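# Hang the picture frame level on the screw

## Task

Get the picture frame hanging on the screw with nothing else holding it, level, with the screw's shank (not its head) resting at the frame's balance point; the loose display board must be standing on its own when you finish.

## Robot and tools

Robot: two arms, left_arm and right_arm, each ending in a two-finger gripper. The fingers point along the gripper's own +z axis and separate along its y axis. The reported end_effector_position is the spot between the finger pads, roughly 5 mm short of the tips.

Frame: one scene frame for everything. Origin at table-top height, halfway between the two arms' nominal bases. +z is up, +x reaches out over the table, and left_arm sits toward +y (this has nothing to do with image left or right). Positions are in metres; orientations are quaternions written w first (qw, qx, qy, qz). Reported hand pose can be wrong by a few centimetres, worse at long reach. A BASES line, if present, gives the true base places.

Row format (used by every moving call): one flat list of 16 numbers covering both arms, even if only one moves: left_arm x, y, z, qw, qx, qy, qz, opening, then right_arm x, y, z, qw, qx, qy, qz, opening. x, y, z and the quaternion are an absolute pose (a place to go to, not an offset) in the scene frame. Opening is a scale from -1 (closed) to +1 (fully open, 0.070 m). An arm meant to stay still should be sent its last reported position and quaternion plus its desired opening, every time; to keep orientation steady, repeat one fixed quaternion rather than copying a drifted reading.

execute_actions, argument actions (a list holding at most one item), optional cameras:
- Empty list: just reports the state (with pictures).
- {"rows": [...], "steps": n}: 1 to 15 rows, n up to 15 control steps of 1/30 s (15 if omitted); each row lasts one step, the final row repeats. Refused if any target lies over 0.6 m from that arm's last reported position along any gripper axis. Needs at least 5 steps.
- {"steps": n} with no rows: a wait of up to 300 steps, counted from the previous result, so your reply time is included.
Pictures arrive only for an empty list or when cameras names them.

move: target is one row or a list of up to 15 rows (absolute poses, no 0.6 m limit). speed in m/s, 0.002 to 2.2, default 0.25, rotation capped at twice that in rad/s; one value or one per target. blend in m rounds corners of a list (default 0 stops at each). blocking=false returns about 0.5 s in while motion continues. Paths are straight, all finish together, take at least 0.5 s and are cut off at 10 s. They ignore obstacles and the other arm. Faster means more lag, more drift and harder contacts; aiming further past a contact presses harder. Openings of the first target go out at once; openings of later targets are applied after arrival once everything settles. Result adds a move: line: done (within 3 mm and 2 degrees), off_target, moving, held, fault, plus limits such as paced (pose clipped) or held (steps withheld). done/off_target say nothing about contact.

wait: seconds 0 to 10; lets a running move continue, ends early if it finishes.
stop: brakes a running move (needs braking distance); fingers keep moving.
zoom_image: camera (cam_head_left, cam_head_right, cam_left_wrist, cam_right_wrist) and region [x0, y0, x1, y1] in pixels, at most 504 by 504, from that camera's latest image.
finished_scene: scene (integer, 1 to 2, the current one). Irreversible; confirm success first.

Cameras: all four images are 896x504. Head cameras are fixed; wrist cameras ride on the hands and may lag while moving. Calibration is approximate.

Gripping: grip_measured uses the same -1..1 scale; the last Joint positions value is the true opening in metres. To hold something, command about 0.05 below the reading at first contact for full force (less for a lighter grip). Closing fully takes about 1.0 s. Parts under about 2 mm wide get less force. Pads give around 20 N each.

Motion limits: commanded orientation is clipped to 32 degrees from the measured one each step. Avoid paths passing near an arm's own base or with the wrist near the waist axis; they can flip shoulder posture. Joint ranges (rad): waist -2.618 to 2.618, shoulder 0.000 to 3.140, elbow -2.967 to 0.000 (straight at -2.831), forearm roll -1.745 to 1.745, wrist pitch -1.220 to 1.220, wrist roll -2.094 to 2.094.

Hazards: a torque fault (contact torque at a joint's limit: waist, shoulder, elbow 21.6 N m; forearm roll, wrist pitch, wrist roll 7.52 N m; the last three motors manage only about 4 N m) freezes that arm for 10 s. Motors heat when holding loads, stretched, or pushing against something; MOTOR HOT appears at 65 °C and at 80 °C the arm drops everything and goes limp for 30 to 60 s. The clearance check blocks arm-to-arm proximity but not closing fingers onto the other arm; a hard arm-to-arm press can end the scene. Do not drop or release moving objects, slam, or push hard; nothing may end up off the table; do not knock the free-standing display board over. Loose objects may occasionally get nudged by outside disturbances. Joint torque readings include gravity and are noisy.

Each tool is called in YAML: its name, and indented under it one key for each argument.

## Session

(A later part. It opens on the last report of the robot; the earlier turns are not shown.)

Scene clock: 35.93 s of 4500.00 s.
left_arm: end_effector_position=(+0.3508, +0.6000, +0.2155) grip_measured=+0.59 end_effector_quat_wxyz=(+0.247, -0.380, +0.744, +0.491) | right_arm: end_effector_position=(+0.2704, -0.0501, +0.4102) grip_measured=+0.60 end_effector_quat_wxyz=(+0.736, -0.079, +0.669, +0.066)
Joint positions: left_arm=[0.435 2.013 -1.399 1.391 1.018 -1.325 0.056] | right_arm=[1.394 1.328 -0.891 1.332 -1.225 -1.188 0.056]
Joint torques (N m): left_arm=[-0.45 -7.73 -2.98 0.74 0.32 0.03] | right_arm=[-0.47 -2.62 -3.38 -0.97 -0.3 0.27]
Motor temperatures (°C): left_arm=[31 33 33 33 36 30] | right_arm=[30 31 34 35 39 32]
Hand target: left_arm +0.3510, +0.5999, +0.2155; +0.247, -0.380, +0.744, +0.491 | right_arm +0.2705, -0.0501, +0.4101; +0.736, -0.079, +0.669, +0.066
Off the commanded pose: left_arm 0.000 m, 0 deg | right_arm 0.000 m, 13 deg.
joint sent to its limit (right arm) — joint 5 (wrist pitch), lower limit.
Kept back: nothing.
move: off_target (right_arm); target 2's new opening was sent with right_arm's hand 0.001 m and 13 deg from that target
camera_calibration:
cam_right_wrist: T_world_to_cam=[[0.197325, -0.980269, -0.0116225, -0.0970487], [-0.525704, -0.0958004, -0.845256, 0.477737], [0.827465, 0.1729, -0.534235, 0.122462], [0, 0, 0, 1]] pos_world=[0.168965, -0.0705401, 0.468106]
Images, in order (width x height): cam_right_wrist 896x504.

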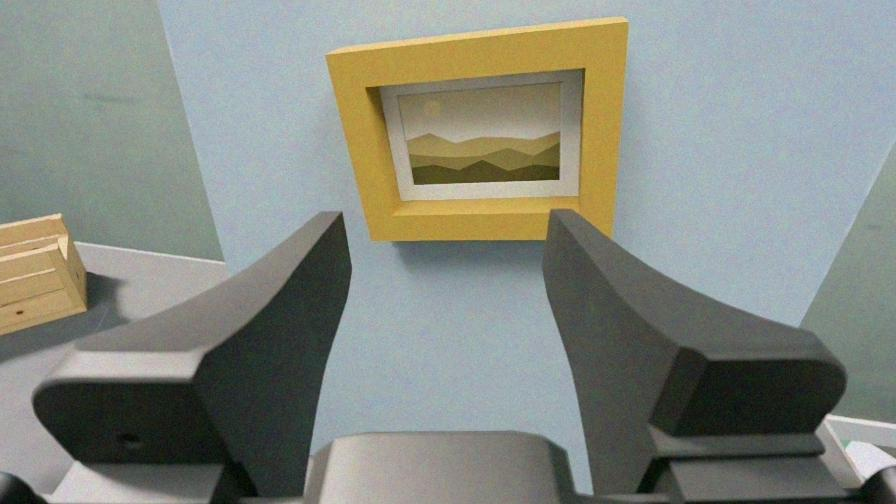

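move:
  target:
    - [0.351,0.5999,0.2155,0.247,-0.38,0.744,0.491,0.59,0.33,-0.18,0.40,0.4226,0.3348,0.6173,0.572,0.6]
    - [0.351,0.5999,0.2155,0.247,-0.38,0.744,0.491,0.59,0.345,-0.08,0.33,0.4226,0.3348,0.6173,0.572,0.6]
  speed: 0.35
  cameras: ["cam_right_wrist","cam_head_left","cam_head_right"]

Scene clock: 41.43 s of 4500.00 s.
left_arm: end_effector_position=(+0.3508, +0.6000, +0.2155) grip_measured=+0.59 end_effector_quat_wxyz=(+0.247, -0.380, +0.744, +0.491) | right_arm: end_effector_position=(+0.3452, -0.0803, +0.3304) grip_measured=+0.60 end_effector_quat_wxyz=(+0.423, +0.335, +0.617, +0.573)
Joint positions: left_arm=[0.435 2.013 -1.399 1.391 1.018 -1.325 0.056] | right_arm=[0.801 1.324 -0.618 0.54 -0.707 1 0.056]
Joint torques (N m): left_arm=[-0.47 -7.83 -2.94 0.71 0.3 0.01] | right_arm=[0.74 -2.98 -3.68 -0.36 -0.71 -0.21]
Motor temperatures (°C): left_arm=[31 33 33 33 36 30] | right_arm=[30 31 34 35 39 32]
Hand target: left_arm +0.3510, +0.5999, +0.2155; +0.247, -0.380, +0.744, +0.491 | right_arm +0.3450, -0.0800, +0.3300; +0.423, +0.335, +0.618, +0.572
Off the commanded pose: left_arm 0.000 m, 0 deg | right_arm 0.001 m, 0 deg.
Kept back: nothing.
move: done
camera_calibration:
cam_right_wrist: T_world_to_cam=[[0.0452306, -0.0887797, -0.995024, 0.306598], [-0.88563, 0.457264, -0.0810567, 0.362911], [0.462184, 0.884889, -0.0579436, 0.0490384], [0, 0, 0, 1]] pos_world=[0.284872, -0.18212, 0.33733]
Images, in order (width x height): cam_head_left 896x504, cam_head_right 896x504, cam_right_wrist 896x504.

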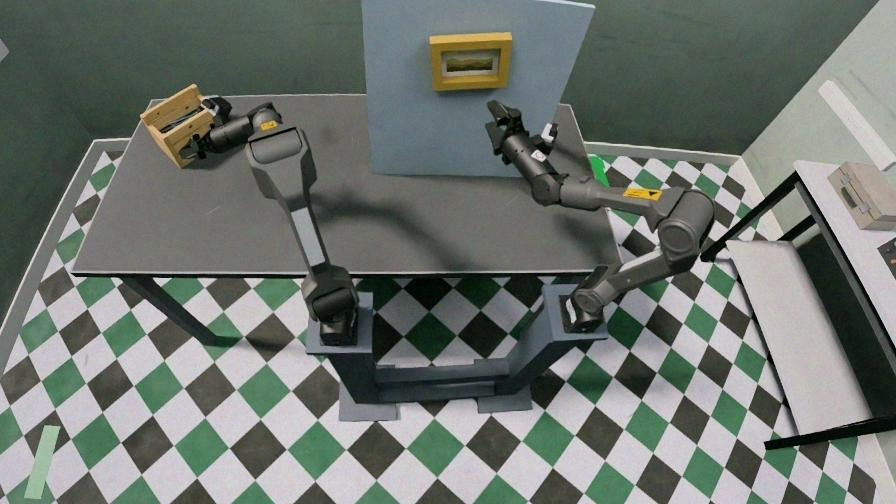

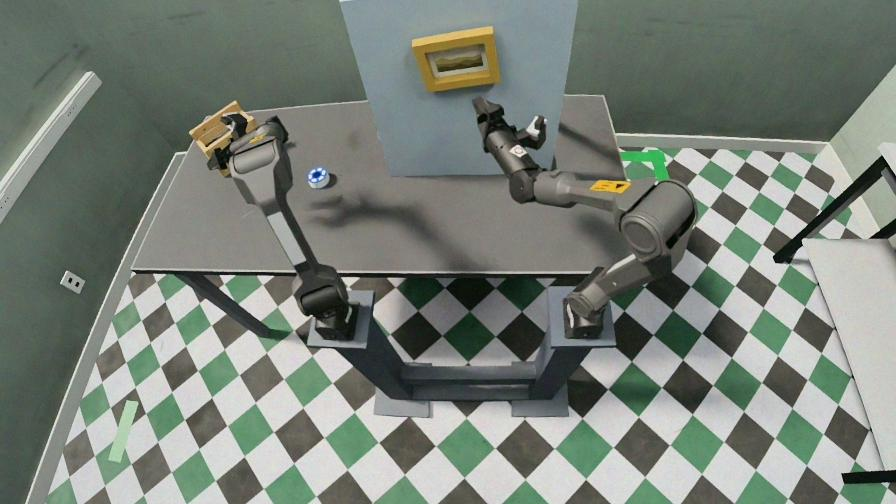

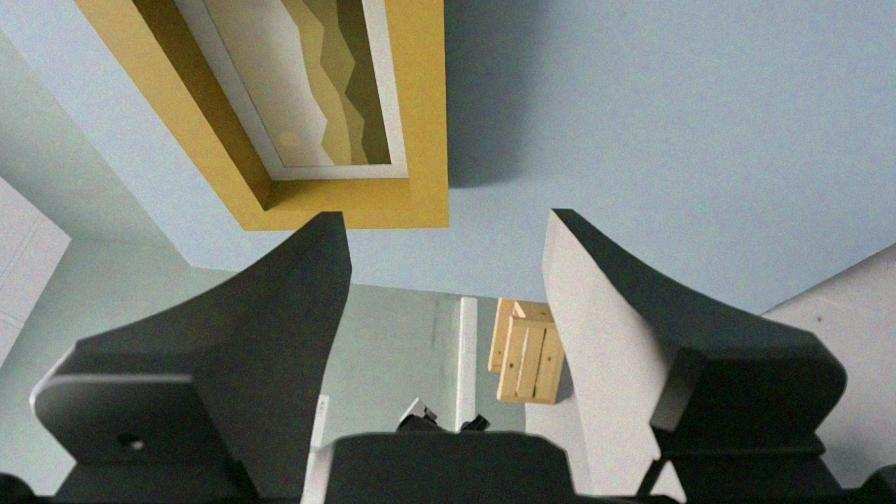

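move:
  target:
    - [0.351,0.5999,0.2155,0.247,-0.38,0.744,0.491,0.59,0.3476,-0.079,0.339,0.4226,0.3348,0.6173,0.572,0.5]
    - [0.351,0.5999,0.2155,0.247,-0.38,0.744,0.491,0.59,0.42,-0.045,0.340,0.4226,0.3348,0.6173,0.572,0.5]
  speed: 0.12
  cameras: ["cam_right_wrist","cam_head_right"]

Scene clock: 43.37 s of 4500.00 s.
left_arm: end_effector_position=(+0.3508, +0.6000, +0.2155) grip_measured=+0.59 end_effector_quat_wxyz=(+0.247, -0.380, +0.744, +0.491) | right_arm: end_effector_position=(+0.4204, -0.0446, +0.3401) grip_measured=+0.50 end_effector_quat_wxyz=(+0.423, +0.335, +0.618, +0.572)
Joint positions: left_arm=[0.435 2.013 -1.399 1.391 1.018 -1.325 0.056] | right_arm=[0.697 1.583 -0.929 0.412 -0.621 1.087 0.053]
Joint torques (N m): left_arm=[-0.4 -7.65 -2.83 0.69 0.26 0.03] | right_arm=[0.29 -6.81 -3.47 -0.27 -0.78 0.05]
Motor temperatures (°C): left_arm=[31 33 33 33 36 30] | right_arm=[30 31 34 35 39 32]
Hand target: left_arm +0.3510, +0.5999, +0.2155; +0.247, -0.380, +0.744, +0.491 | right_arm +0.4200, -0.0450, +0.3400; +0.423, +0.335, +0.618, +0.572
Off the commanded pose: left_arm 0.000 m, 0 deg | right_arm 0.001 m, 0 deg.
Kept back: nothing.
move: done
camera_calibration:
cam_right_wrist: T_world_to_cam=[[0.0454042, -0.0900322, -0.994903, 0.315921], [-0.886156, 0.456125, -0.0817176, 0.414326], [0.461157, 0.88535, -0.0590726, -0.0159502], [0, 0, 0, 1]] pos_world=[0.360169, -0.14642, 0.347226]
Images, in order (width x height): cam_head_right 896x504, cam_right_wrist 896x504.

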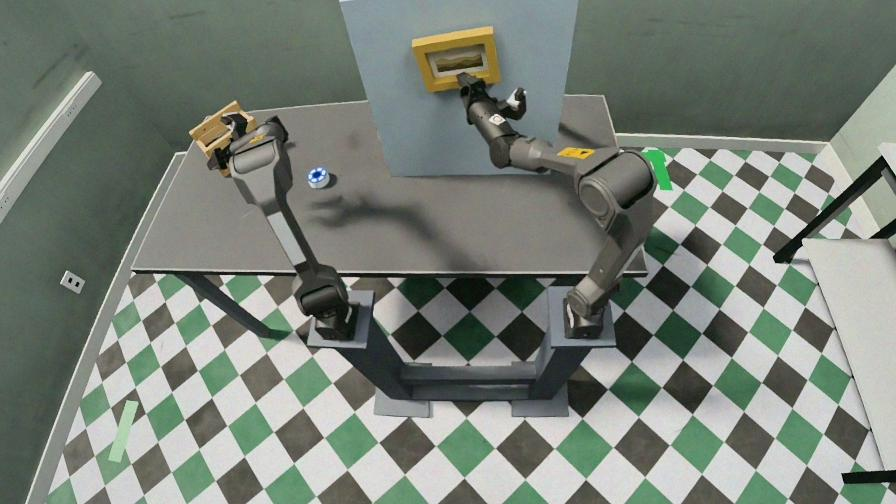

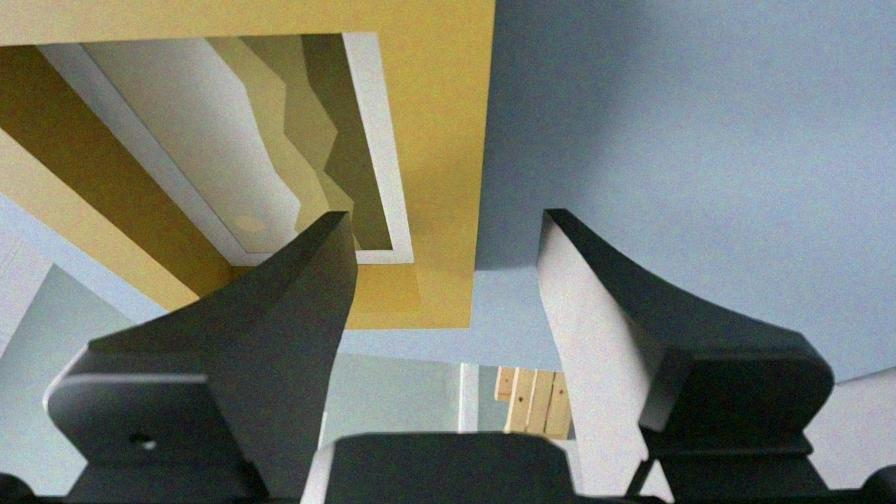

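move:
  target: [0.351,0.5999,0.2155,0.247,-0.38,0.744,0.491,0.59,0.429,-0.0405,0.340,0.4226,0.3348,0.6173,0.572,0.5]
  speed: 0.05
  cameras: ["cam_right_wrist"]

Scene clock: 44.87 s of 4500.00 s.
left_arm: end_effector_position=(+0.3508, +0.6000, +0.2155) grip_measured=+0.59 end_effector_quat_wxyz=(+0.247, -0.380, +0.744, +0.491) | right_arm: end_effector_position=(+0.4290, -0.0404, +0.3402) grip_measured=+0.50 end_effector_quat_wxyz=(+0.423, +0.335, +0.617, +0.572)
Joint positions: left_arm=[0.435 2.013 -1.399 1.391 1.018 -1.325 0.056] | right_arm=[0.69 1.614 -0.966 0.404 -0.613 1.092 0.053]
Joint torques (N m): left_arm=[-0.46 -8.04 -3.13 0.7 0.26 -0.02] | right_arm=[-0.4 -5.76 -4.21 -0.42 -0.69 0.17]
Motor temperatures (°C): left_arm=[31 33 33 33 36 30] | right_arm=[30 31 34 35 39 32]
Hand target: left_arm +0.3510, +0.5999, +0.2155; +0.247, -0.380, +0.744, +0.491 | right_arm +0.4290, -0.0405, +0.3400; +0.423, +0.335, +0.618, +0.572
Off the commanded pose: left_arm 0.000 m, 0 deg | right_arm 0.000 m, 0 deg.
Kept back: nothing.
move: done
camera_calibration:
cam_right_wrist: T_world_to_cam=[[0.0456016, -0.0896259, -0.994931, 0.315905], [-0.885909, 0.456601, -0.0817364, 0.420016], [0.461612, 0.885146, -0.0585787, -0.0240035], [0, 0, 0, 1]] pos_world=[0.36877, -0.14222, 0.347228]
Images, in order (width x height): cam_right_wrist 896x504.

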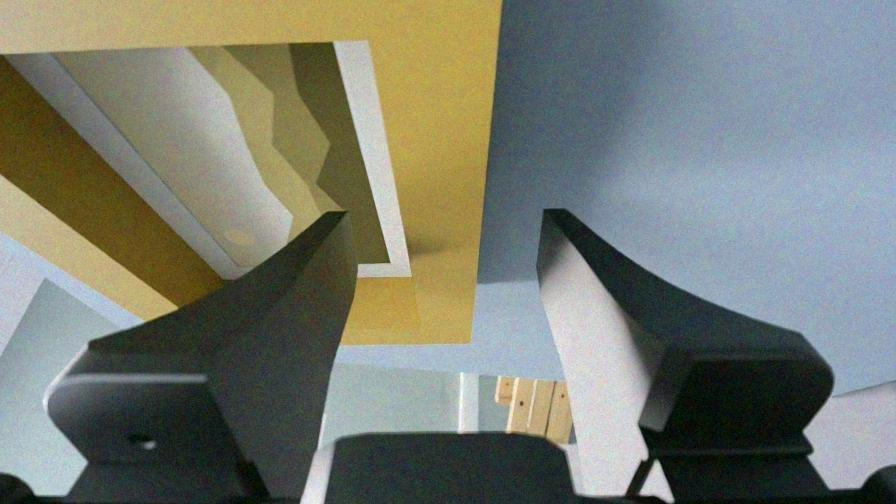

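execute_actions:
  actions:
    - {"rows":[[0.351,0.5999,0.2155,0.247,-0.38,0.744,0.491,0.59,0.429,-0.0405,0.340,0.4226,0.3348,0.6173,0.572,0.1],[0.351,0.5999,0.2155,0.247,-0.38,0.744,0.491,0.59,0.429,-0.0405,0.340,0.4226,0.3348,0.6173,0.572,-0.3]]}

execute_actions:
  actions:
    - {"rows":[[0.351,0.5999,0.2155,0.247,-0.38,0.744,0.491,0.59,0.429,-0.0405,0.340,0.4226,0.3348,0.6173,0.572,-0.35],[0.351,0.5999,0.2155,0.247,-0.38,0.744,0.491,0.59,0.429,-0.0405,0.340,0.4226,0.3348,0.6173,0.572,-0.38]]}
  cameras: ["cam_right_wrist"]

Scene clock: 45.60 s of 4500.00 s.
left_arm: end_effector_position=(+0.3508, +0.6000, +0.2155) grip_measured=+0.59 end_effector_quat_wxyz=(+0.247, -0.380, +0.744, +0.491) | right_arm: end_effector_position=(+0.4290, -0.0404, +0.3402) grip_measured=-0.16 end_effector_quat_wxyz=(+0.423, +0.335, +0.617, +0.572)
Joint positions: left_arm=[0.435 2.013 -1.399 1.391 1.018 -1.325 0.056] | right_arm=[0.69 1.614 -0.966 0.404 -0.613 1.092 0.029]
Joint torques (N m): left_arm=[-0.37 -7.89 -2.98 0.67 0.25 0] | right_arm=[-0.34 -6.76 -3.59 -0.38 -0.73 0.17]
Motor temperatures (°C): left_arm=[31 33 33 33 36 30] | right_arm=[30 31 34 35 39 32]
Steps of this call (1-12: nothing new was sent; 13-22: this action's first 10). Readings (end_effector_position of left_arm | right_arm):
13: (+0.3508, +0.6000, +0.2155) | (+0.4290, -0.0404, +0.3402)
14: (+0.3508, +0.6000, +0.2155) | (+0.4290, -0.0404, +0.3402)
16: (+0.3508, +0.6000, +0.2155) | (+0.4290, -0.0404, +0.3402)
20: (+0.3508, +0.6000, +0.2155) | (+0.4290, -0.0404, +0.3402)
22: the state above

Scene clock: 46.10 s of 4500.00 s.
left_arm: end_effector_position=(+0.3508, +0.6000, +0.2155) grip_measured=+0.59 end_effector_quat_wxyz=(+0.247, -0.380, +0.744, +0.491) | right_arm: end_effector_position=(+0.4290, -0.0404, +0.3402) grip_measured=-0.38 end_effector_quat_wxyz=(+0.423, +0.335, +0.617, +0.572)
Joint positions: left_arm=[0.435 2.013 -1.399 1.391 1.018 -1.325 0.056] | right_arm=[0.69 1.614 -0.966 0.404 -0.613 1.092 0.022]
Joint torques (N m): left_arm=[-0.33 -7.94 -3.06 0.68 0.23 -0.02] | right_arm=[-0.3 -7.01 -3.47 -0.35 -0.75 0.18]
Motor temperatures (°C): left_arm=[31 33 33 33 36 30] | right_arm=[30 31 34 35 39 32]
Off your previous action's commanded pose at its last step (step 5 of this call): left_arm 0.000 m, 0 deg | right_arm 0.000 m, 0 deg.
Steps of this call (1-5: your previous action's last 5; 6-15: this action's first 10). Readings (end_effector_position of left_arm | right_arm):
6: (+0.3508, +0.6000, +0.2155) | (+0.4290, -0.0404, +0.3402)
7: (+0.3508, +0.6000, +0.2155) | (+0.4290, -0.0404, +0.3402)
9: (+0.3508, +0.6000, +0.2155) | (+0.4290, -0.0404, +0.3402)
13: (+0.3508, +0.6000, +0.2155) | (+0.4290, -0.0404, +0.3402)
15: the state above
camera_calibration:
cam_right_wrist: T_world_to_cam=[[0.0456016, -0.0896259, -0.994931, 0.315905], [-0.885909, 0.456601, -0.0817364, 0.420016], [0.461612, 0.885146, -0.0585787, -0.0240035], [0, 0, 0, 1]] pos_world=[0.36877, -0.14222, 0.347228]
Images, in order (width x height): cam_right_wrist 896x504.

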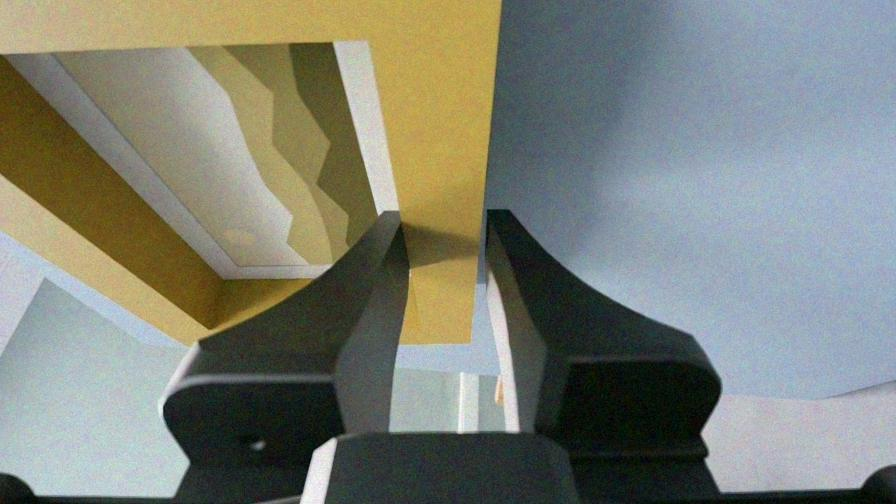

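execute_actions:
  actions:
    - {"rows":[[0.351,0.5999,0.2155,0.247,-0.38,0.744,0.491,0.59,0.429,-0.0405,0.340,0.4226,0.3348,0.6173,0.572,-0.41],[0.351,0.5999,0.2155,0.247,-0.38,0.744,0.491,0.59,0.429,-0.0405,0.340,0.4226,0.3348,0.6173,0.572,-0.45]]}

execute_actions:
  actions:
    - {"rows":[[0.351,0.5999,0.2155,0.247,-0.38,0.744,0.491,0.59,0.429,-0.0405,0.340,0.4226,0.3348,0.6173,0.572,-0.48],[0.351,0.5999,0.2155,0.247,-0.38,0.744,0.491,0.59,0.429,-0.0405,0.340,0.4226,0.3348,0.6173,0.572,-0.48]]}
  cameras: ["cam_right_wrist"]

Scene clock: 46.73 s of 4500.00 s.
left_arm: end_effector_position=(+0.3508, +0.6000, +0.2155) grip_measured=+0.59 end_effector_quat_wxyz=(+0.247, -0.380, +0.744, +0.491) | right_arm: end_effector_position=(+0.4288, -0.0404, +0.3409) grip_measured=-0.44 end_effector_quat_wxyz=(+0.423, +0.334, +0.617, +0.573)
Joint positions: left_arm=[0.435 2.013 -1.399 1.391 1.018 -1.325 0.056] | right_arm=[0.69 1.613 -0.966 0.404 -0.613 1.092 0.019]
Joint torques (N m): left_arm=[-0.54 -7.86 -2.9 0.68 0.22 -0.01] | right_arm=[-0.29 -5.02 -3.3 -0.16 -0.36 0.18]
Motor temperatures (°C): left_arm=[31 33 33 33 36 30] | right_arm=[30 31 34 35 39 32]
Off your previous action's commanded pose at its last step (step 5 of this call): left_arm 0.000 m, 0 deg | right_arm 0.000 m, 0 deg.
Steps of this call (1-5: your previous action's last 5; 6-9: nothing new was sent; 10-19: this action's first 10). Readings (end_effector_position of left_arm | right_arm):
10: (+0.3508, +0.6000, +0.2155) | (+0.4290, -0.0403, +0.3402)
11: (+0.3508, +0.6000, +0.2155) | (+0.4288, -0.0404, +0.3408)
13: (+0.3508, +0.6000, +0.2155) | (+0.4288, -0.0404, +0.3409)
17: (+0.3508, +0.6000, +0.2155) | (+0.4288, -0.0404, +0.3409)
19: the state above

Scene clock: 47.23 s of 4500.00 s.
left_arm: end_effector_position=(+0.3508, +0.6000, +0.2155) grip_measured=+0.59 end_effector_quat_wxyz=(+0.247, -0.380, +0.744, +0.491) | right_arm: end_effector_position=(+0.4288, -0.0404, +0.3409) grip_measured=-0.45 end_effector_quat_wxyz=(+0.423, +0.334, +0.617, +0.573)
Joint positions: left_arm=[0.435 2.013 -1.399 1.391 1.018 -1.325 0.056] | right_arm=[0.69 1.613 -0.966 0.404 -0.613 1.092 0.019]
Joint torques (N m): left_arm=[-0.25 -7.92 -2.98 0.72 0.21 0.01] | right_arm=[-0.3 -3.31 -3.16 0.03 -0.13 0.18]
Motor temperatures (°C): left_arm=[31 33 33 33 36 30] | right_arm=[30 31 34 35 39 32]
Off your previous action's commanded pose at its last step (step 5 of this call): left_arm 0.000 m, 0 deg | right_arm 0.001 m, 0 deg.
Steps of this call (1-5: your previous action's last 5; 6-15: this action's first 10). Readings (end_effector_position of left_arm | right_arm):
6: (+0.3508, +0.6000, +0.2155) | (+0.4288, -0.0404, +0.3409)
7: (+0.3508, +0.6000, +0.2155) | (+0.4288, -0.0404, +0.3409)
9: (+0.3508, +0.6000, +0.2155) | (+0.4288, -0.0404, +0.3409)
13: (+0.3508, +0.6000, +0.2155) | (+0.4288, -0.0404, +0.3409)
15: the state above
camera_calibration:
cam_right_wrist: T_world_to_cam=[[0.0471836, -0.0893352, -0.994883, 0.315946], [-0.886005, 0.45619, -0.0829833, 0.420343], [0.461269, 0.885387, -0.0576267, -0.0239578], [0, 0, 0, 1]] pos_world=[0.36857, -0.142319, 0.34783]
Images, in order (width x height): cam_right_wrist 896x504.

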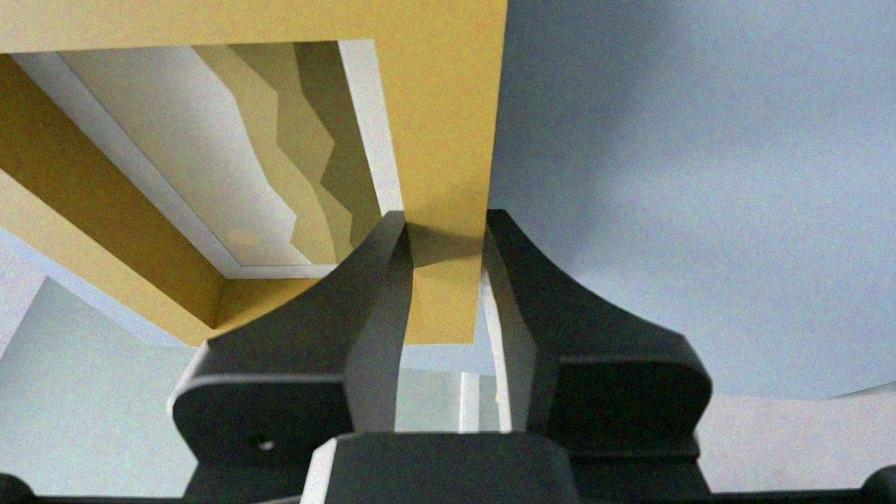

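move:
  target:
    - [0.351,0.5999,0.2155,0.247,-0.38,0.744,0.491,0.59,0.429,-0.0405,0.3405,0.4226,0.3348,0.6173,0.572,-0.51]
    - [0.351,0.5999,0.2155,0.247,-0.38,0.744,0.491,0.59,0.429,-0.0405,0.346,0.4226,0.3348,0.6173,0.572,-0.51]
    - [0.351,0.5999,0.2155,0.247,-0.38,0.744,0.491,0.59,0.4295,-0.0343,0.351,0.3916,0.3703,0.5878,0.6032,-0.51]
  speed: 0.04

zoom_image:
  camera: "cam_head_left"
  region: [360, 0, 600, 180]

zoom_image:
  camera: "cam_head_right"
  region: [340, 0, 580, 180]

Scene clock: 51.50 s of 4500.00 s.
left_arm: end_effector_position=(+0.3508, +0.6000, +0.2155) grip_measured=+0.59 end_effector_quat_wxyz=(+0.247, -0.380, +0.744, +0.491) | right_arm: end_effector_position=(+0.4295, -0.0344, +0.3510) grip_measured=-0.45 end_effector_quat_wxyz=(+0.392, +0.370, +0.588, +0.603)
Joint positions: left_arm=[0.435 2.013 -1.399 1.391 1.018 -1.325 0.056] | right_arm=[0.709 1.619 -1 0.446 -0.615 1.176 0.019]
Joint torques (N m): left_arm=[-0.4 -7.81 -2.87 0.7 0.18 -0.02] | right_arm=[-2.01 -6.14 -6.14 0.1 -1.46 0.26]
Motor temperatures (°C): left_arm=[31 33 33 33 36 30] | right_arm=[30 31 34 35 39 32]
Hand target: left_arm +0.3510, +0.5999, +0.2155; +0.247, -0.380, +0.744, +0.491 | right_arm +0.4295, -0.0343, +0.3510; +0.392, +0.370, +0.588, +0.603
Off your previous action's commanded pose at its last step (step 5 of this call): left_arm 0.000 m, 0 deg | right_arm 0.001 m, 0 deg.
Off the commanded pose: left_arm 0.000 m, 0 deg | right_arm 0.000 m, 0 deg.
Kept back: nothing.
move: done
camera_calibration:
cam_left_wrist: T_world_to_cam=[[0.800826, -0.211057, -0.560475, -0.0299628], [-0.482002, -0.78258, -0.394008, 0.724272], [-0.355459, 0.585682, -0.728441, 0.0520106], [0, 0, 0, 1]] pos_world=[0.391583, 0.530015, 0.306462]
cam_right_wrist: T_world_to_cam=[[0.0118067, 0.0327633, -0.999393, 0.34749], [-0.88665, 0.462417, 0.0046847, 0.388712], [0.46229, 0.886057, 0.0345092, -0.0618998], [0, 0, 0, 1]] pos_world=[0.369164, -0.136285, 0.347594]

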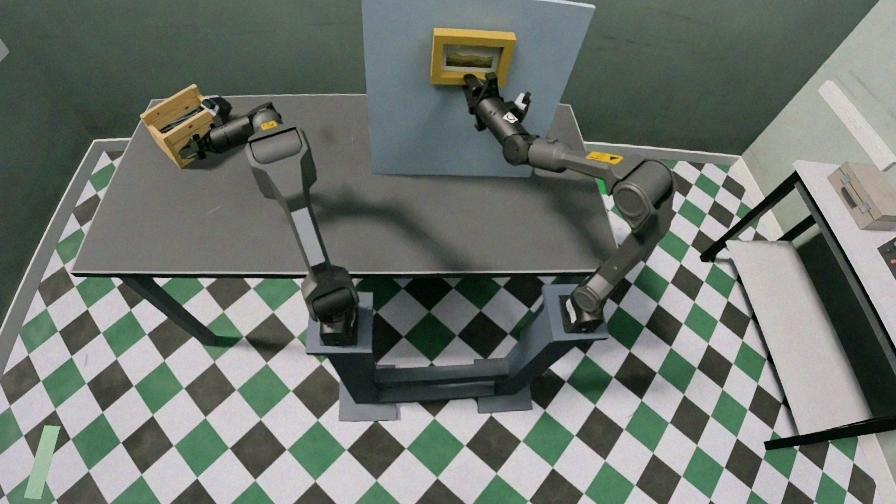

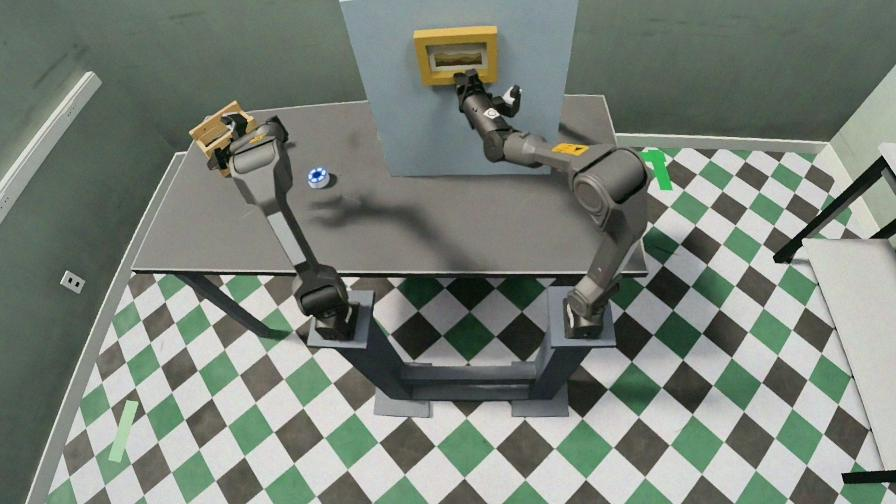

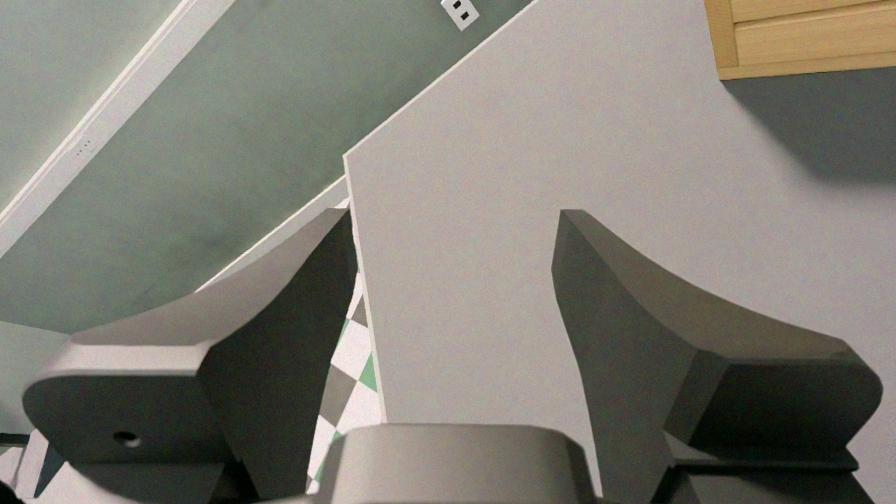

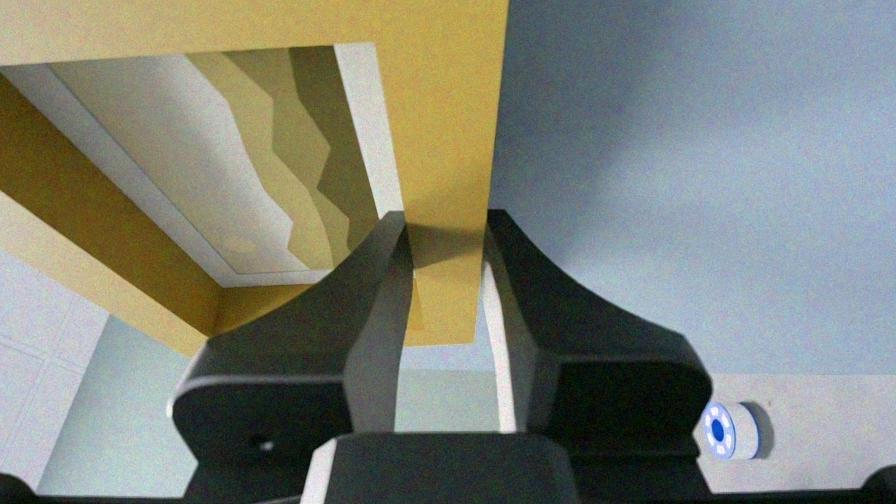

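Scaled by 2.100 from the camera's 896x504 image, which has a finer 1280x720 frame.

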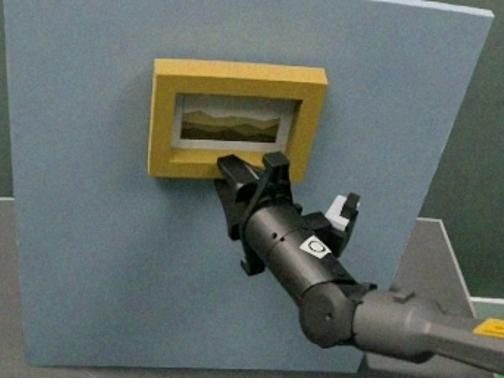

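Scaled by 2.100 from the camera's 896x504 image, which has a finer 1280x720 frame.

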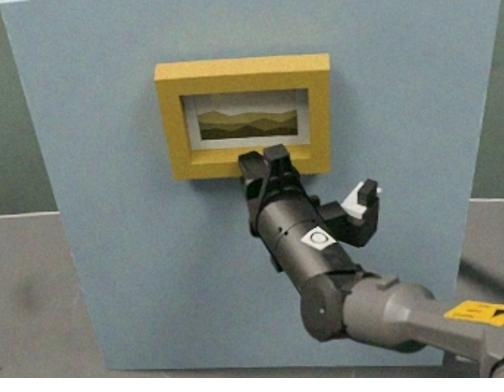

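move:
  target: [0.351,0.5999,0.2155,0.247,-0.38,0.744,0.491,0.59,0.4298,-0.0343,0.3455,0.3916,0.3703,0.5878,0.6032,-0.51]
  speed: 0.02
  cameras: []

move:
  target: [0.351,0.5999,0.2155,0.247,-0.38,0.744,0.491,0.59,0.4298,-0.0343,0.344,0.3916,0.3703,0.5878,0.6032,-0.51]
  speed: 0.02
  cameras: []

move:
  target: [0.351,0.5999,0.2155,0.247,-0.38,0.744,0.491,0.59,0.4298,-0.0343,0.3425,0.3916,0.3703,0.5878,0.6032,-0.51]
  speed: 0.02
  cameras: []

Scene clock: 53.03 s of 4500.00 s.
left_arm: end_effector_position=(+0.3508, +0.6000, +0.2155) grip_measured=+0.59 end_effector_quat_wxyz=(+0.247, -0.380, +0.744, +0.491) | right_arm: end_effector_position=(+0.4296, -0.0344, +0.3468) grip_measured=-0.45 end_effector_quat_wxyz=(+0.392, +0.370, +0.587, +0.604)
Joint positions: left_arm=[0.435 2.013 -1.399 1.391 1.018 -1.325 0.056] | right_arm=[0.709 1.627 -0.988 0.432 -0.637 1.193 0.019]
Joint torques (N m): left_arm=[-0.27 -7.98 -2.92 0.64 0.18 -0.02] | right_arm=[-3.6 -3.1 -3.58 0.29 -0.44 0.07]
Motor temperatures (°C): left_arm=[31 33 33 33 36 30] | right_arm=[30 31 34 35 39 32]
Hand target: left_arm +0.3510, +0.5999, +0.2155; +0.247, -0.380, +0.744, +0.491 | right_arm +0.4298, -0.0343, +0.3455; +0.392, +0.370, +0.588, +0.603
Off the commanded pose: left_arm 0.000 m, 0 deg | right_arm 0.001 m, 0 deg.
Kept back: nothing.
move: done
No camera images: "cameras" was empty.

Scene clock: 53.73 s of 4500.00 s.
left_arm: end_effector_position=(+0.3508, +0.6000, +0.2155) grip_measured=+0.59 end_effector_quat_wxyz=(+0.247, -0.380, +0.744, +0.491) | right_arm: end_effector_position=(+0.4297, -0.0342, +0.3442) grip_measured=-0.45 end_effector_quat_wxyz=(+0.392, +0.370, +0.588, +0.603)
Joint positions: left_arm=[0.435 2.013 -1.399 1.391 1.018 -1.325 0.056] | right_arm=[0.709 1.631 -0.984 0.43 -0.641 1.196 0.019]
Joint torques (N m): left_arm=[-0.21 -7.87 -3 0.67 0.18 -0.01] | right_arm=[-3.65 -3.06 -3.54 0.31 -0.67 0.29]
Motor temperatures (°C): left_arm=[31 33 33 33 36 30] | right_arm=[30 31 34 35 39 32]
Hand target: left_arm +0.3510, +0.5999, +0.2155; +0.247, -0.380, +0.744, +0.491 | right_arm +0.4298, -0.0343, +0.3440; +0.392, +0.370, +0.588, +0.603
Off the commanded pose: left_arm 0.000 m, 0 deg | right_arm 0.000 m, 0 deg.
Kept back: nothing.
move: done
No camera images: "cameras" was empty.

Scene clock: 54.43 s of 4500.00 s.
left_arm: end_effector_position=(+0.3508, +0.6000, +0.2155) grip_measured=+0.59 end_effector_quat_wxyz=(+0.247, -0.380, +0.744, +0.491) | right_arm: end_effector_position=(+0.4296, -0.0342, +0.3431) grip_measured=-0.45 end_effector_quat_wxyz=(+0.392, +0.370, +0.587, +0.604)
Joint positions: left_arm=[0.435 2.013 -1.399 1.391 1.018 -1.325 0.056] | right_arm=[0.709 1.633 -0.98 0.426 -0.647 1.201 0.019]
Joint torques (N m): left_arm=[-0.2 -7.91 -2.85 0.63 0.18 -0.03] | right_arm=[-3.74 -2.82 -3.33 0.37 -0.52 0.28]
Motor temperatures (°C): left_arm=[31 33 33 33 36 30] | right_arm=[30 31 34 35 39 32]
Hand target: left_arm +0.3510, +0.5999, +0.2155; +0.247, -0.380, +0.744, +0.491 | right_arm +0.4298, -0.0343, +0.3425; +0.392, +0.370, +0.588, +0.603
Off the commanded pose: left_arm 0.000 m, 0 deg | right_arm 0.001 m, 0 deg.
Kept back: nothing.
move: done
No camera images: "cameras" was empty.

move:
  target: [0.351,0.5999,0.2155,0.247,-0.38,0.744,0.491,0.59,0.4275,-0.0343,0.3425,0.3916,0.3703,0.5878,0.6032,-0.51]
  speed: 0.02
  cameras: ["cam_right_wrist","cam_head_right","cam_head_left"]

zoom_image:
  camera: "cam_head_right"
  region: [340, 0, 580, 180]

Scene clock: 58.40 s of 4500.00 s.
left_arm: end_effector_position=(+0.3508, +0.6000, +0.2155) grip_measured=+0.59 end_effector_quat_wxyz=(+0.247, -0.380, +0.744, +0.491) | right_arm: end_effector_position=(+0.4281, -0.0347, +0.3425) grip_measured=-0.45 end_effector_quat_wxyz=(+0.392, +0.371, +0.587, +0.603)
Joint positions: left_arm=[0.435 2.013 -1.399 1.391 1.018 -1.325 0.056] | right_arm=[0.713 1.629 -0.974 0.434 -0.65 1.196 0.019]
Joint torques (N m): left_arm=[-0.15 -8.07 -3.02 0.61 0.19 -0.02] | right_arm=[0.42 -7.81 -3.66 -0.31 -1.1 -0.08]
Motor temperatures (°C): left_arm=[31 33 33 33 36 30] | right_arm=[30 31 34 35 39 32]
Hand target: left_arm +0.3510, +0.5999, +0.2155; +0.247, -0.380, +0.744, +0.491 | right_arm +0.4275, -0.0343, +0.3425; +0.392, +0.370, +0.588, +0.603
Off the commanded pose: left_arm 0.000 m, 0 deg | right_arm 0.001 m, 0 deg.
Kept back: nothing.
move: done
camera_calibration:
cam_right_wrist: T_world_to_cam=[[0.0114666, 0.034244, -0.999348, 0.339237], [-0.885787, 0.464057, 0.00573792, 0.386981], [0.463951, 0.885143, 0.0356541, -0.0618112], [0, 0, 0, 1]] pos_world=[0.36757, -0.136486, 0.338999]
Images, in order (width x height): cam_head_left 896x504, cam_head_right 896x504, cam_right_wrist 896x504.

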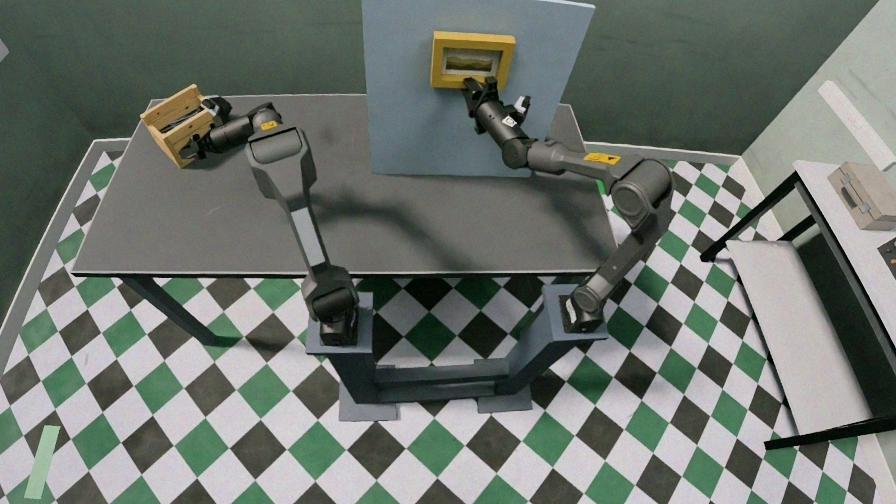

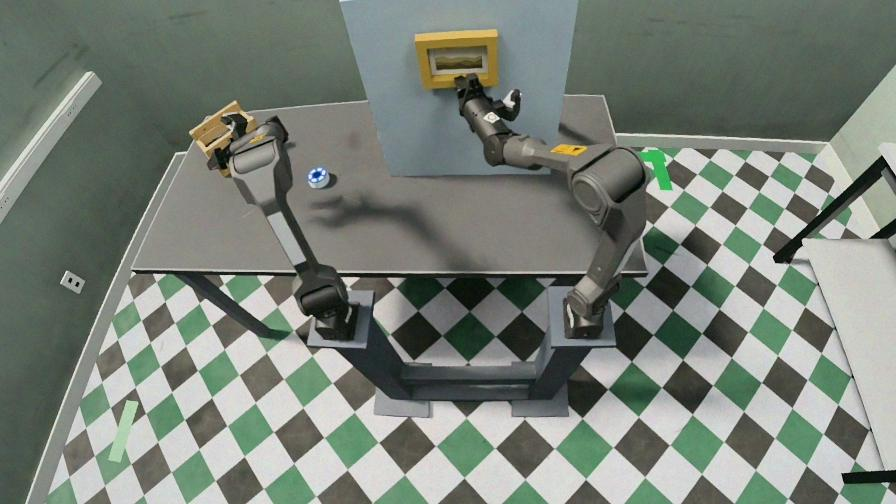

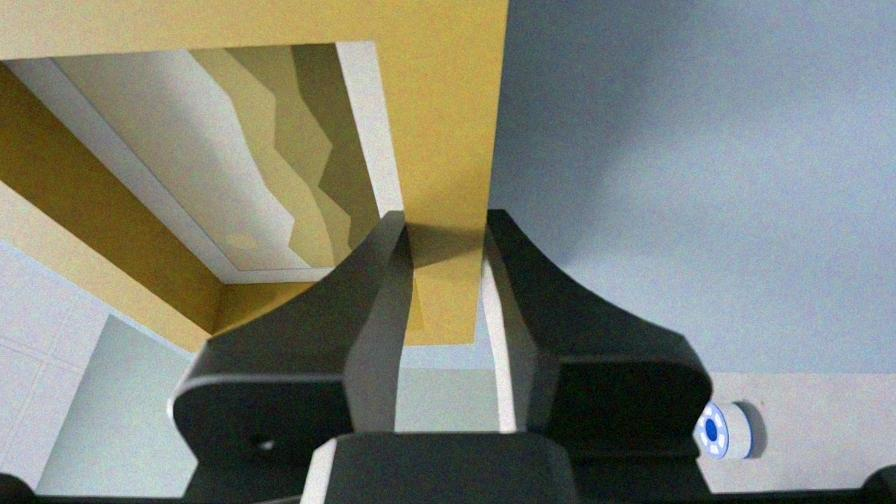

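Scaled by 2.100 from the camera's 896x504 image, which has a finer 1280x720 frame.

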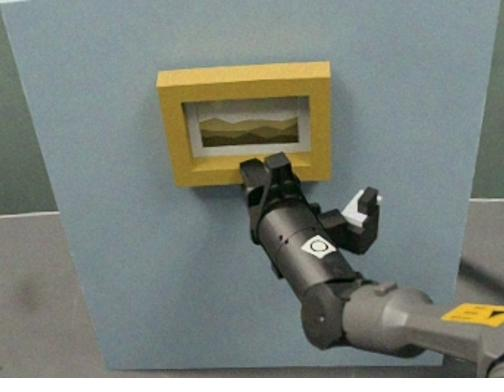

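move:
  target: [0.351,0.5999,0.2155,0.247,-0.38,0.744,0.491,0.59,0.428,-0.0343,0.341,0.3916,0.3703,0.5878,0.6032,-0.51]
  speed: 0.02
  cameras: []

move:
  target: [0.351,0.5999,0.2155,0.247,-0.38,0.744,0.491,0.59,0.428,-0.0343,0.3395,0.3916,0.3703,0.5878,0.6032,-0.51]
  speed: 0.02
  cameras: []

Scene clock: 59.33 s of 4500.00 s.
left_arm: end_effector_position=(+0.3508, +0.6000, +0.2155) grip_measured=+0.59 end_effector_quat_wxyz=(+0.247, -0.380, +0.744, +0.491) | right_arm: end_effector_position=(+0.4279, -0.0344, +0.3428) grip_measured=-0.45 end_effector_quat_wxyz=(+0.392, +0.370, +0.586, +0.605)
Joint positions: left_arm=[0.435 2.013 -1.399 1.391 1.018 -1.325 0.056] | right_arm=[0.713 1.63 -0.972 0.428 -0.656 1.201 0.019]
Joint torques (N m): left_arm=[-0.29 -8 -2.9 0.61 0.19 -0.02] | right_arm=[-0.41 -4.28 -3.07 -0.31 -0.45 0.22]
Motor temperatures (°C): left_arm=[31 33 33 33 36 30] | right_arm=[30 31 34 35 39 32]
Hand target: left_arm +0.3510, +0.5999, +0.2155; +0.247, -0.380, +0.744, +0.491 | right_arm +0.4280, -0.0343, +0.3410; +0.392, +0.370, +0.588, +0.603
Off the commanded pose: left_arm 0.000 m, 0 deg | right_arm 0.002 m, 0 deg.
Kept back: nothing.
move: done
No camera images: "cameras" was empty.

Scene clock: 60.03 s of 4500.00 s.
left_arm: end_effector_position=(+0.3508, +0.6000, +0.2155) grip_measured=+0.59 end_effector_quat_wxyz=(+0.247, -0.380, +0.744, +0.491) | right_arm: end_effector_position=(+0.4279, -0.0344, +0.3417) grip_measured=-0.45 end_effector_quat_wxyz=(+0.393, +0.369, +0.586, +0.605)
Joint positions: left_arm=[0.435 2.013 -1.399 1.391 1.018 -1.325 0.056] | right_arm=[0.713 1.633 -0.969 0.424 -0.662 1.204 0.019]
Joint torques (N m): left_arm=[-0.19 -7.9 -2.85 0.6 0.21 -0.01] | right_arm=[-0.12 -1.21 -0.4 0.17 0.63 0.34]
Motor temperatures (°C): left_arm=[31 33 33 33 36 30] | right_arm=[30 31 34 35 39 32]
Hand target: left_arm +0.3510, +0.5999, +0.2155; +0.247, -0.380, +0.744, +0.491 | right_arm +0.4280, -0.0343, +0.3395; +0.392, +0.370, +0.588, +0.603
Off the commanded pose: left_arm 0.000 m, 0 deg | right_arm 0.002 m, 0 deg.
Kept back: nothing.
move: done
No camera images: "cameras" was empty.

move:
  target: [0.351,0.5999,0.2155,0.247,-0.38,0.744,0.491,0.59,0.428,-0.0343,0.342,0.3916,0.3703,0.5878,0.6032,-0.51]
  speed: 0.02
  cameras: []

move:
  target: [0.351,0.5999,0.2155,0.247,-0.38,0.744,0.491,0.59,0.428,-0.0343,0.342,0.3916,0.3703,0.5878,0.6032,-0.43]
  speed: 0.02
  cameras: []

move:
  target: [0.351,0.5999,0.2155,0.247,-0.38,0.744,0.491,0.59,0.428,-0.0343,0.342,0.3916,0.3703,0.5878,0.6032,-0.35]
  speed: 0.02
  cameras: ["cam_right_wrist"]

Scene clock: 61.50 s of 4500.00 s.
left_arm: end_effector_position=(+0.3508, +0.6000, +0.2155) grip_measured=+0.59 end_effector_quat_wxyz=(+0.247, -0.380, +0.744, +0.491) | right_arm: end_effector_position=(+0.4279, -0.0342, +0.3407) grip_measured=-0.45 end_effector_quat_wxyz=(+0.391, +0.371, +0.589, +0.602)
Joint positions: left_arm=[0.435 2.013 -1.399 1.391 1.018 -1.325 0.056] | right_arm=[0.713 1.631 -0.971 0.43 -0.65 1.198 0.019]
Joint torques (N m): left_arm=[-0.28 -8.17 -2.81 0.61 0.2 -0.01] | right_arm=[0.58 -0.81 -0.28 0.36 1.54 -0.06]
Motor temperatures (°C): left_arm=[31 33 33 33 36 30] | right_arm=[30 31 34 35 39 32]
Hand target: left_arm +0.3510, +0.5999, +0.2155; +0.247, -0.380, +0.744, +0.491 | right_arm +0.4280, -0.0343, +0.3420; +0.392, +0.370, +0.588, +0.603
Off the commanded pose: left_arm 0.000 m, 0 deg | right_arm 0.001 m, 0 deg.
Kept back: nothing.
move: done
No camera images: "cameras" was empty.

Scene clock: 62.00 s of 4500.00 s.
left_arm: end_effector_position=(+0.3508, +0.6000, +0.2155) grip_measured=+0.59 end_effector_quat_wxyz=(+0.247, -0.380, +0.744, +0.491) | right_arm: end_effector_position=(+0.4279, -0.0342, +0.3404) grip_measured=-0.42 end_effector_quat_wxyz=(+0.391, +0.371, +0.589, +0.602)
Joint positions: left_arm=[0.435 2.013 -1.399 1.391 1.018 -1.325 0.056] | right_arm=[0.713 1.631 -0.971 0.431 -0.649 1.198 0.02]
Joint torques (N m): left_arm=[-0.31 -8.01 -2.96 0.61 0.19 -0.04] | right_arm=[0.9 -2.2 -1.31 -0.01 0.8 -0.12]
Motor temperatures (°C): left_arm=[31 33 33 33 36 30] | right_arm=[30 31 34 35 39 32]
Hand target: left_arm +0.3510, +0.5999, +0.2155; +0.247, -0.380, +0.744, +0.491 | right_arm +0.4280, -0.0343, +0.3420; +0.392, +0.370, +0.588, +0.603
Off the commanded pose: left_arm 0.000 m, 0 deg | right_arm 0.002 m, 0 deg.
Kept back: nothing.
move: done
No camera images: "cameras" was empty.

Scene clock: 62.50 s of 4500.00 s.
left_arm: end_effector_position=(+0.3508, +0.6000, +0.2155) grip_measured=+0.59 end_effector_quat_wxyz=(+0.247, -0.380, +0.744, +0.491) | right_arm: end_effector_position=(+0.4279, -0.0343, +0.3405) grip_measured=-0.35 end_effector_quat_wxyz=(+0.391, +0.371, +0.589, +0.602)
Joint positions: left_arm=[0.435 2.013 -1.399 1.391 1.018 -1.325 0.056] | right_arm=[0.713 1.631 -0.971 0.431 -0.65 1.198 0.023]
Joint torques (N m): left_arm=[-0.17 -8.03 -2.67 0.61 0.19 -0.03] | right_arm=[1.07 -4.79 -3.16 -0.31 -0.22 -0.15]
Motor temperatures (°C): left_arm=[31 33 33 33 36 30] | right_arm=[30 31 34 35 39 32]
Hand target: left_arm +0.3510, +0.5999, +0.2155; +0.247, -0.380, +0.744, +0.491 | right_arm +0.4280, -0.0343, +0.3420; +0.392, +0.370, +0.588, +0.603
Off the commanded pose: left_arm 0.000 m, 0 deg | right_arm 0.002 m, 0 deg.
Kept back: nothing.
move: done
camera_calibration:
cam_right_wrist: T_world_to_cam=[[0.00802381, 0.0315957, -0.999469, 0.338565], [-0.886615, 0.462447, 0.00750128, 0.386382], [0.462438, 0.886084, 0.0317238, -0.0599188], [0, 0, 0, 1]] pos_world=[0.367564, -0.136285, 0.337388]
Images, in order (width x height): cam_right_wrist 896x504.

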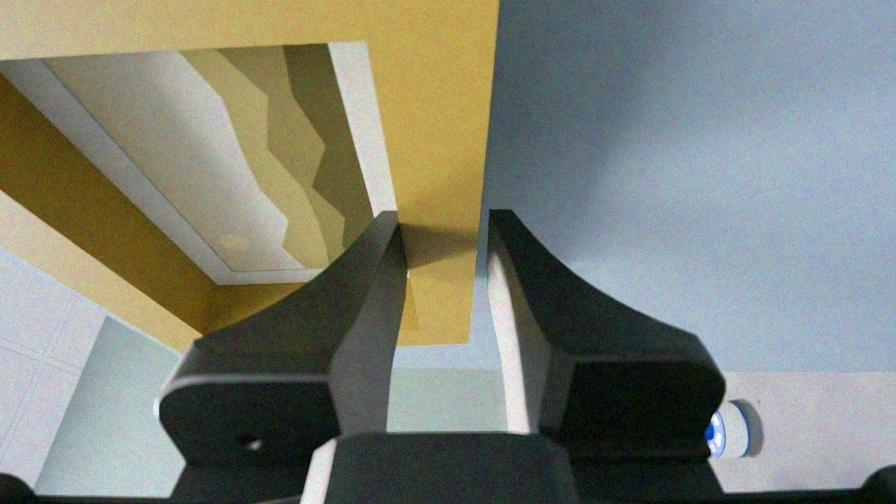

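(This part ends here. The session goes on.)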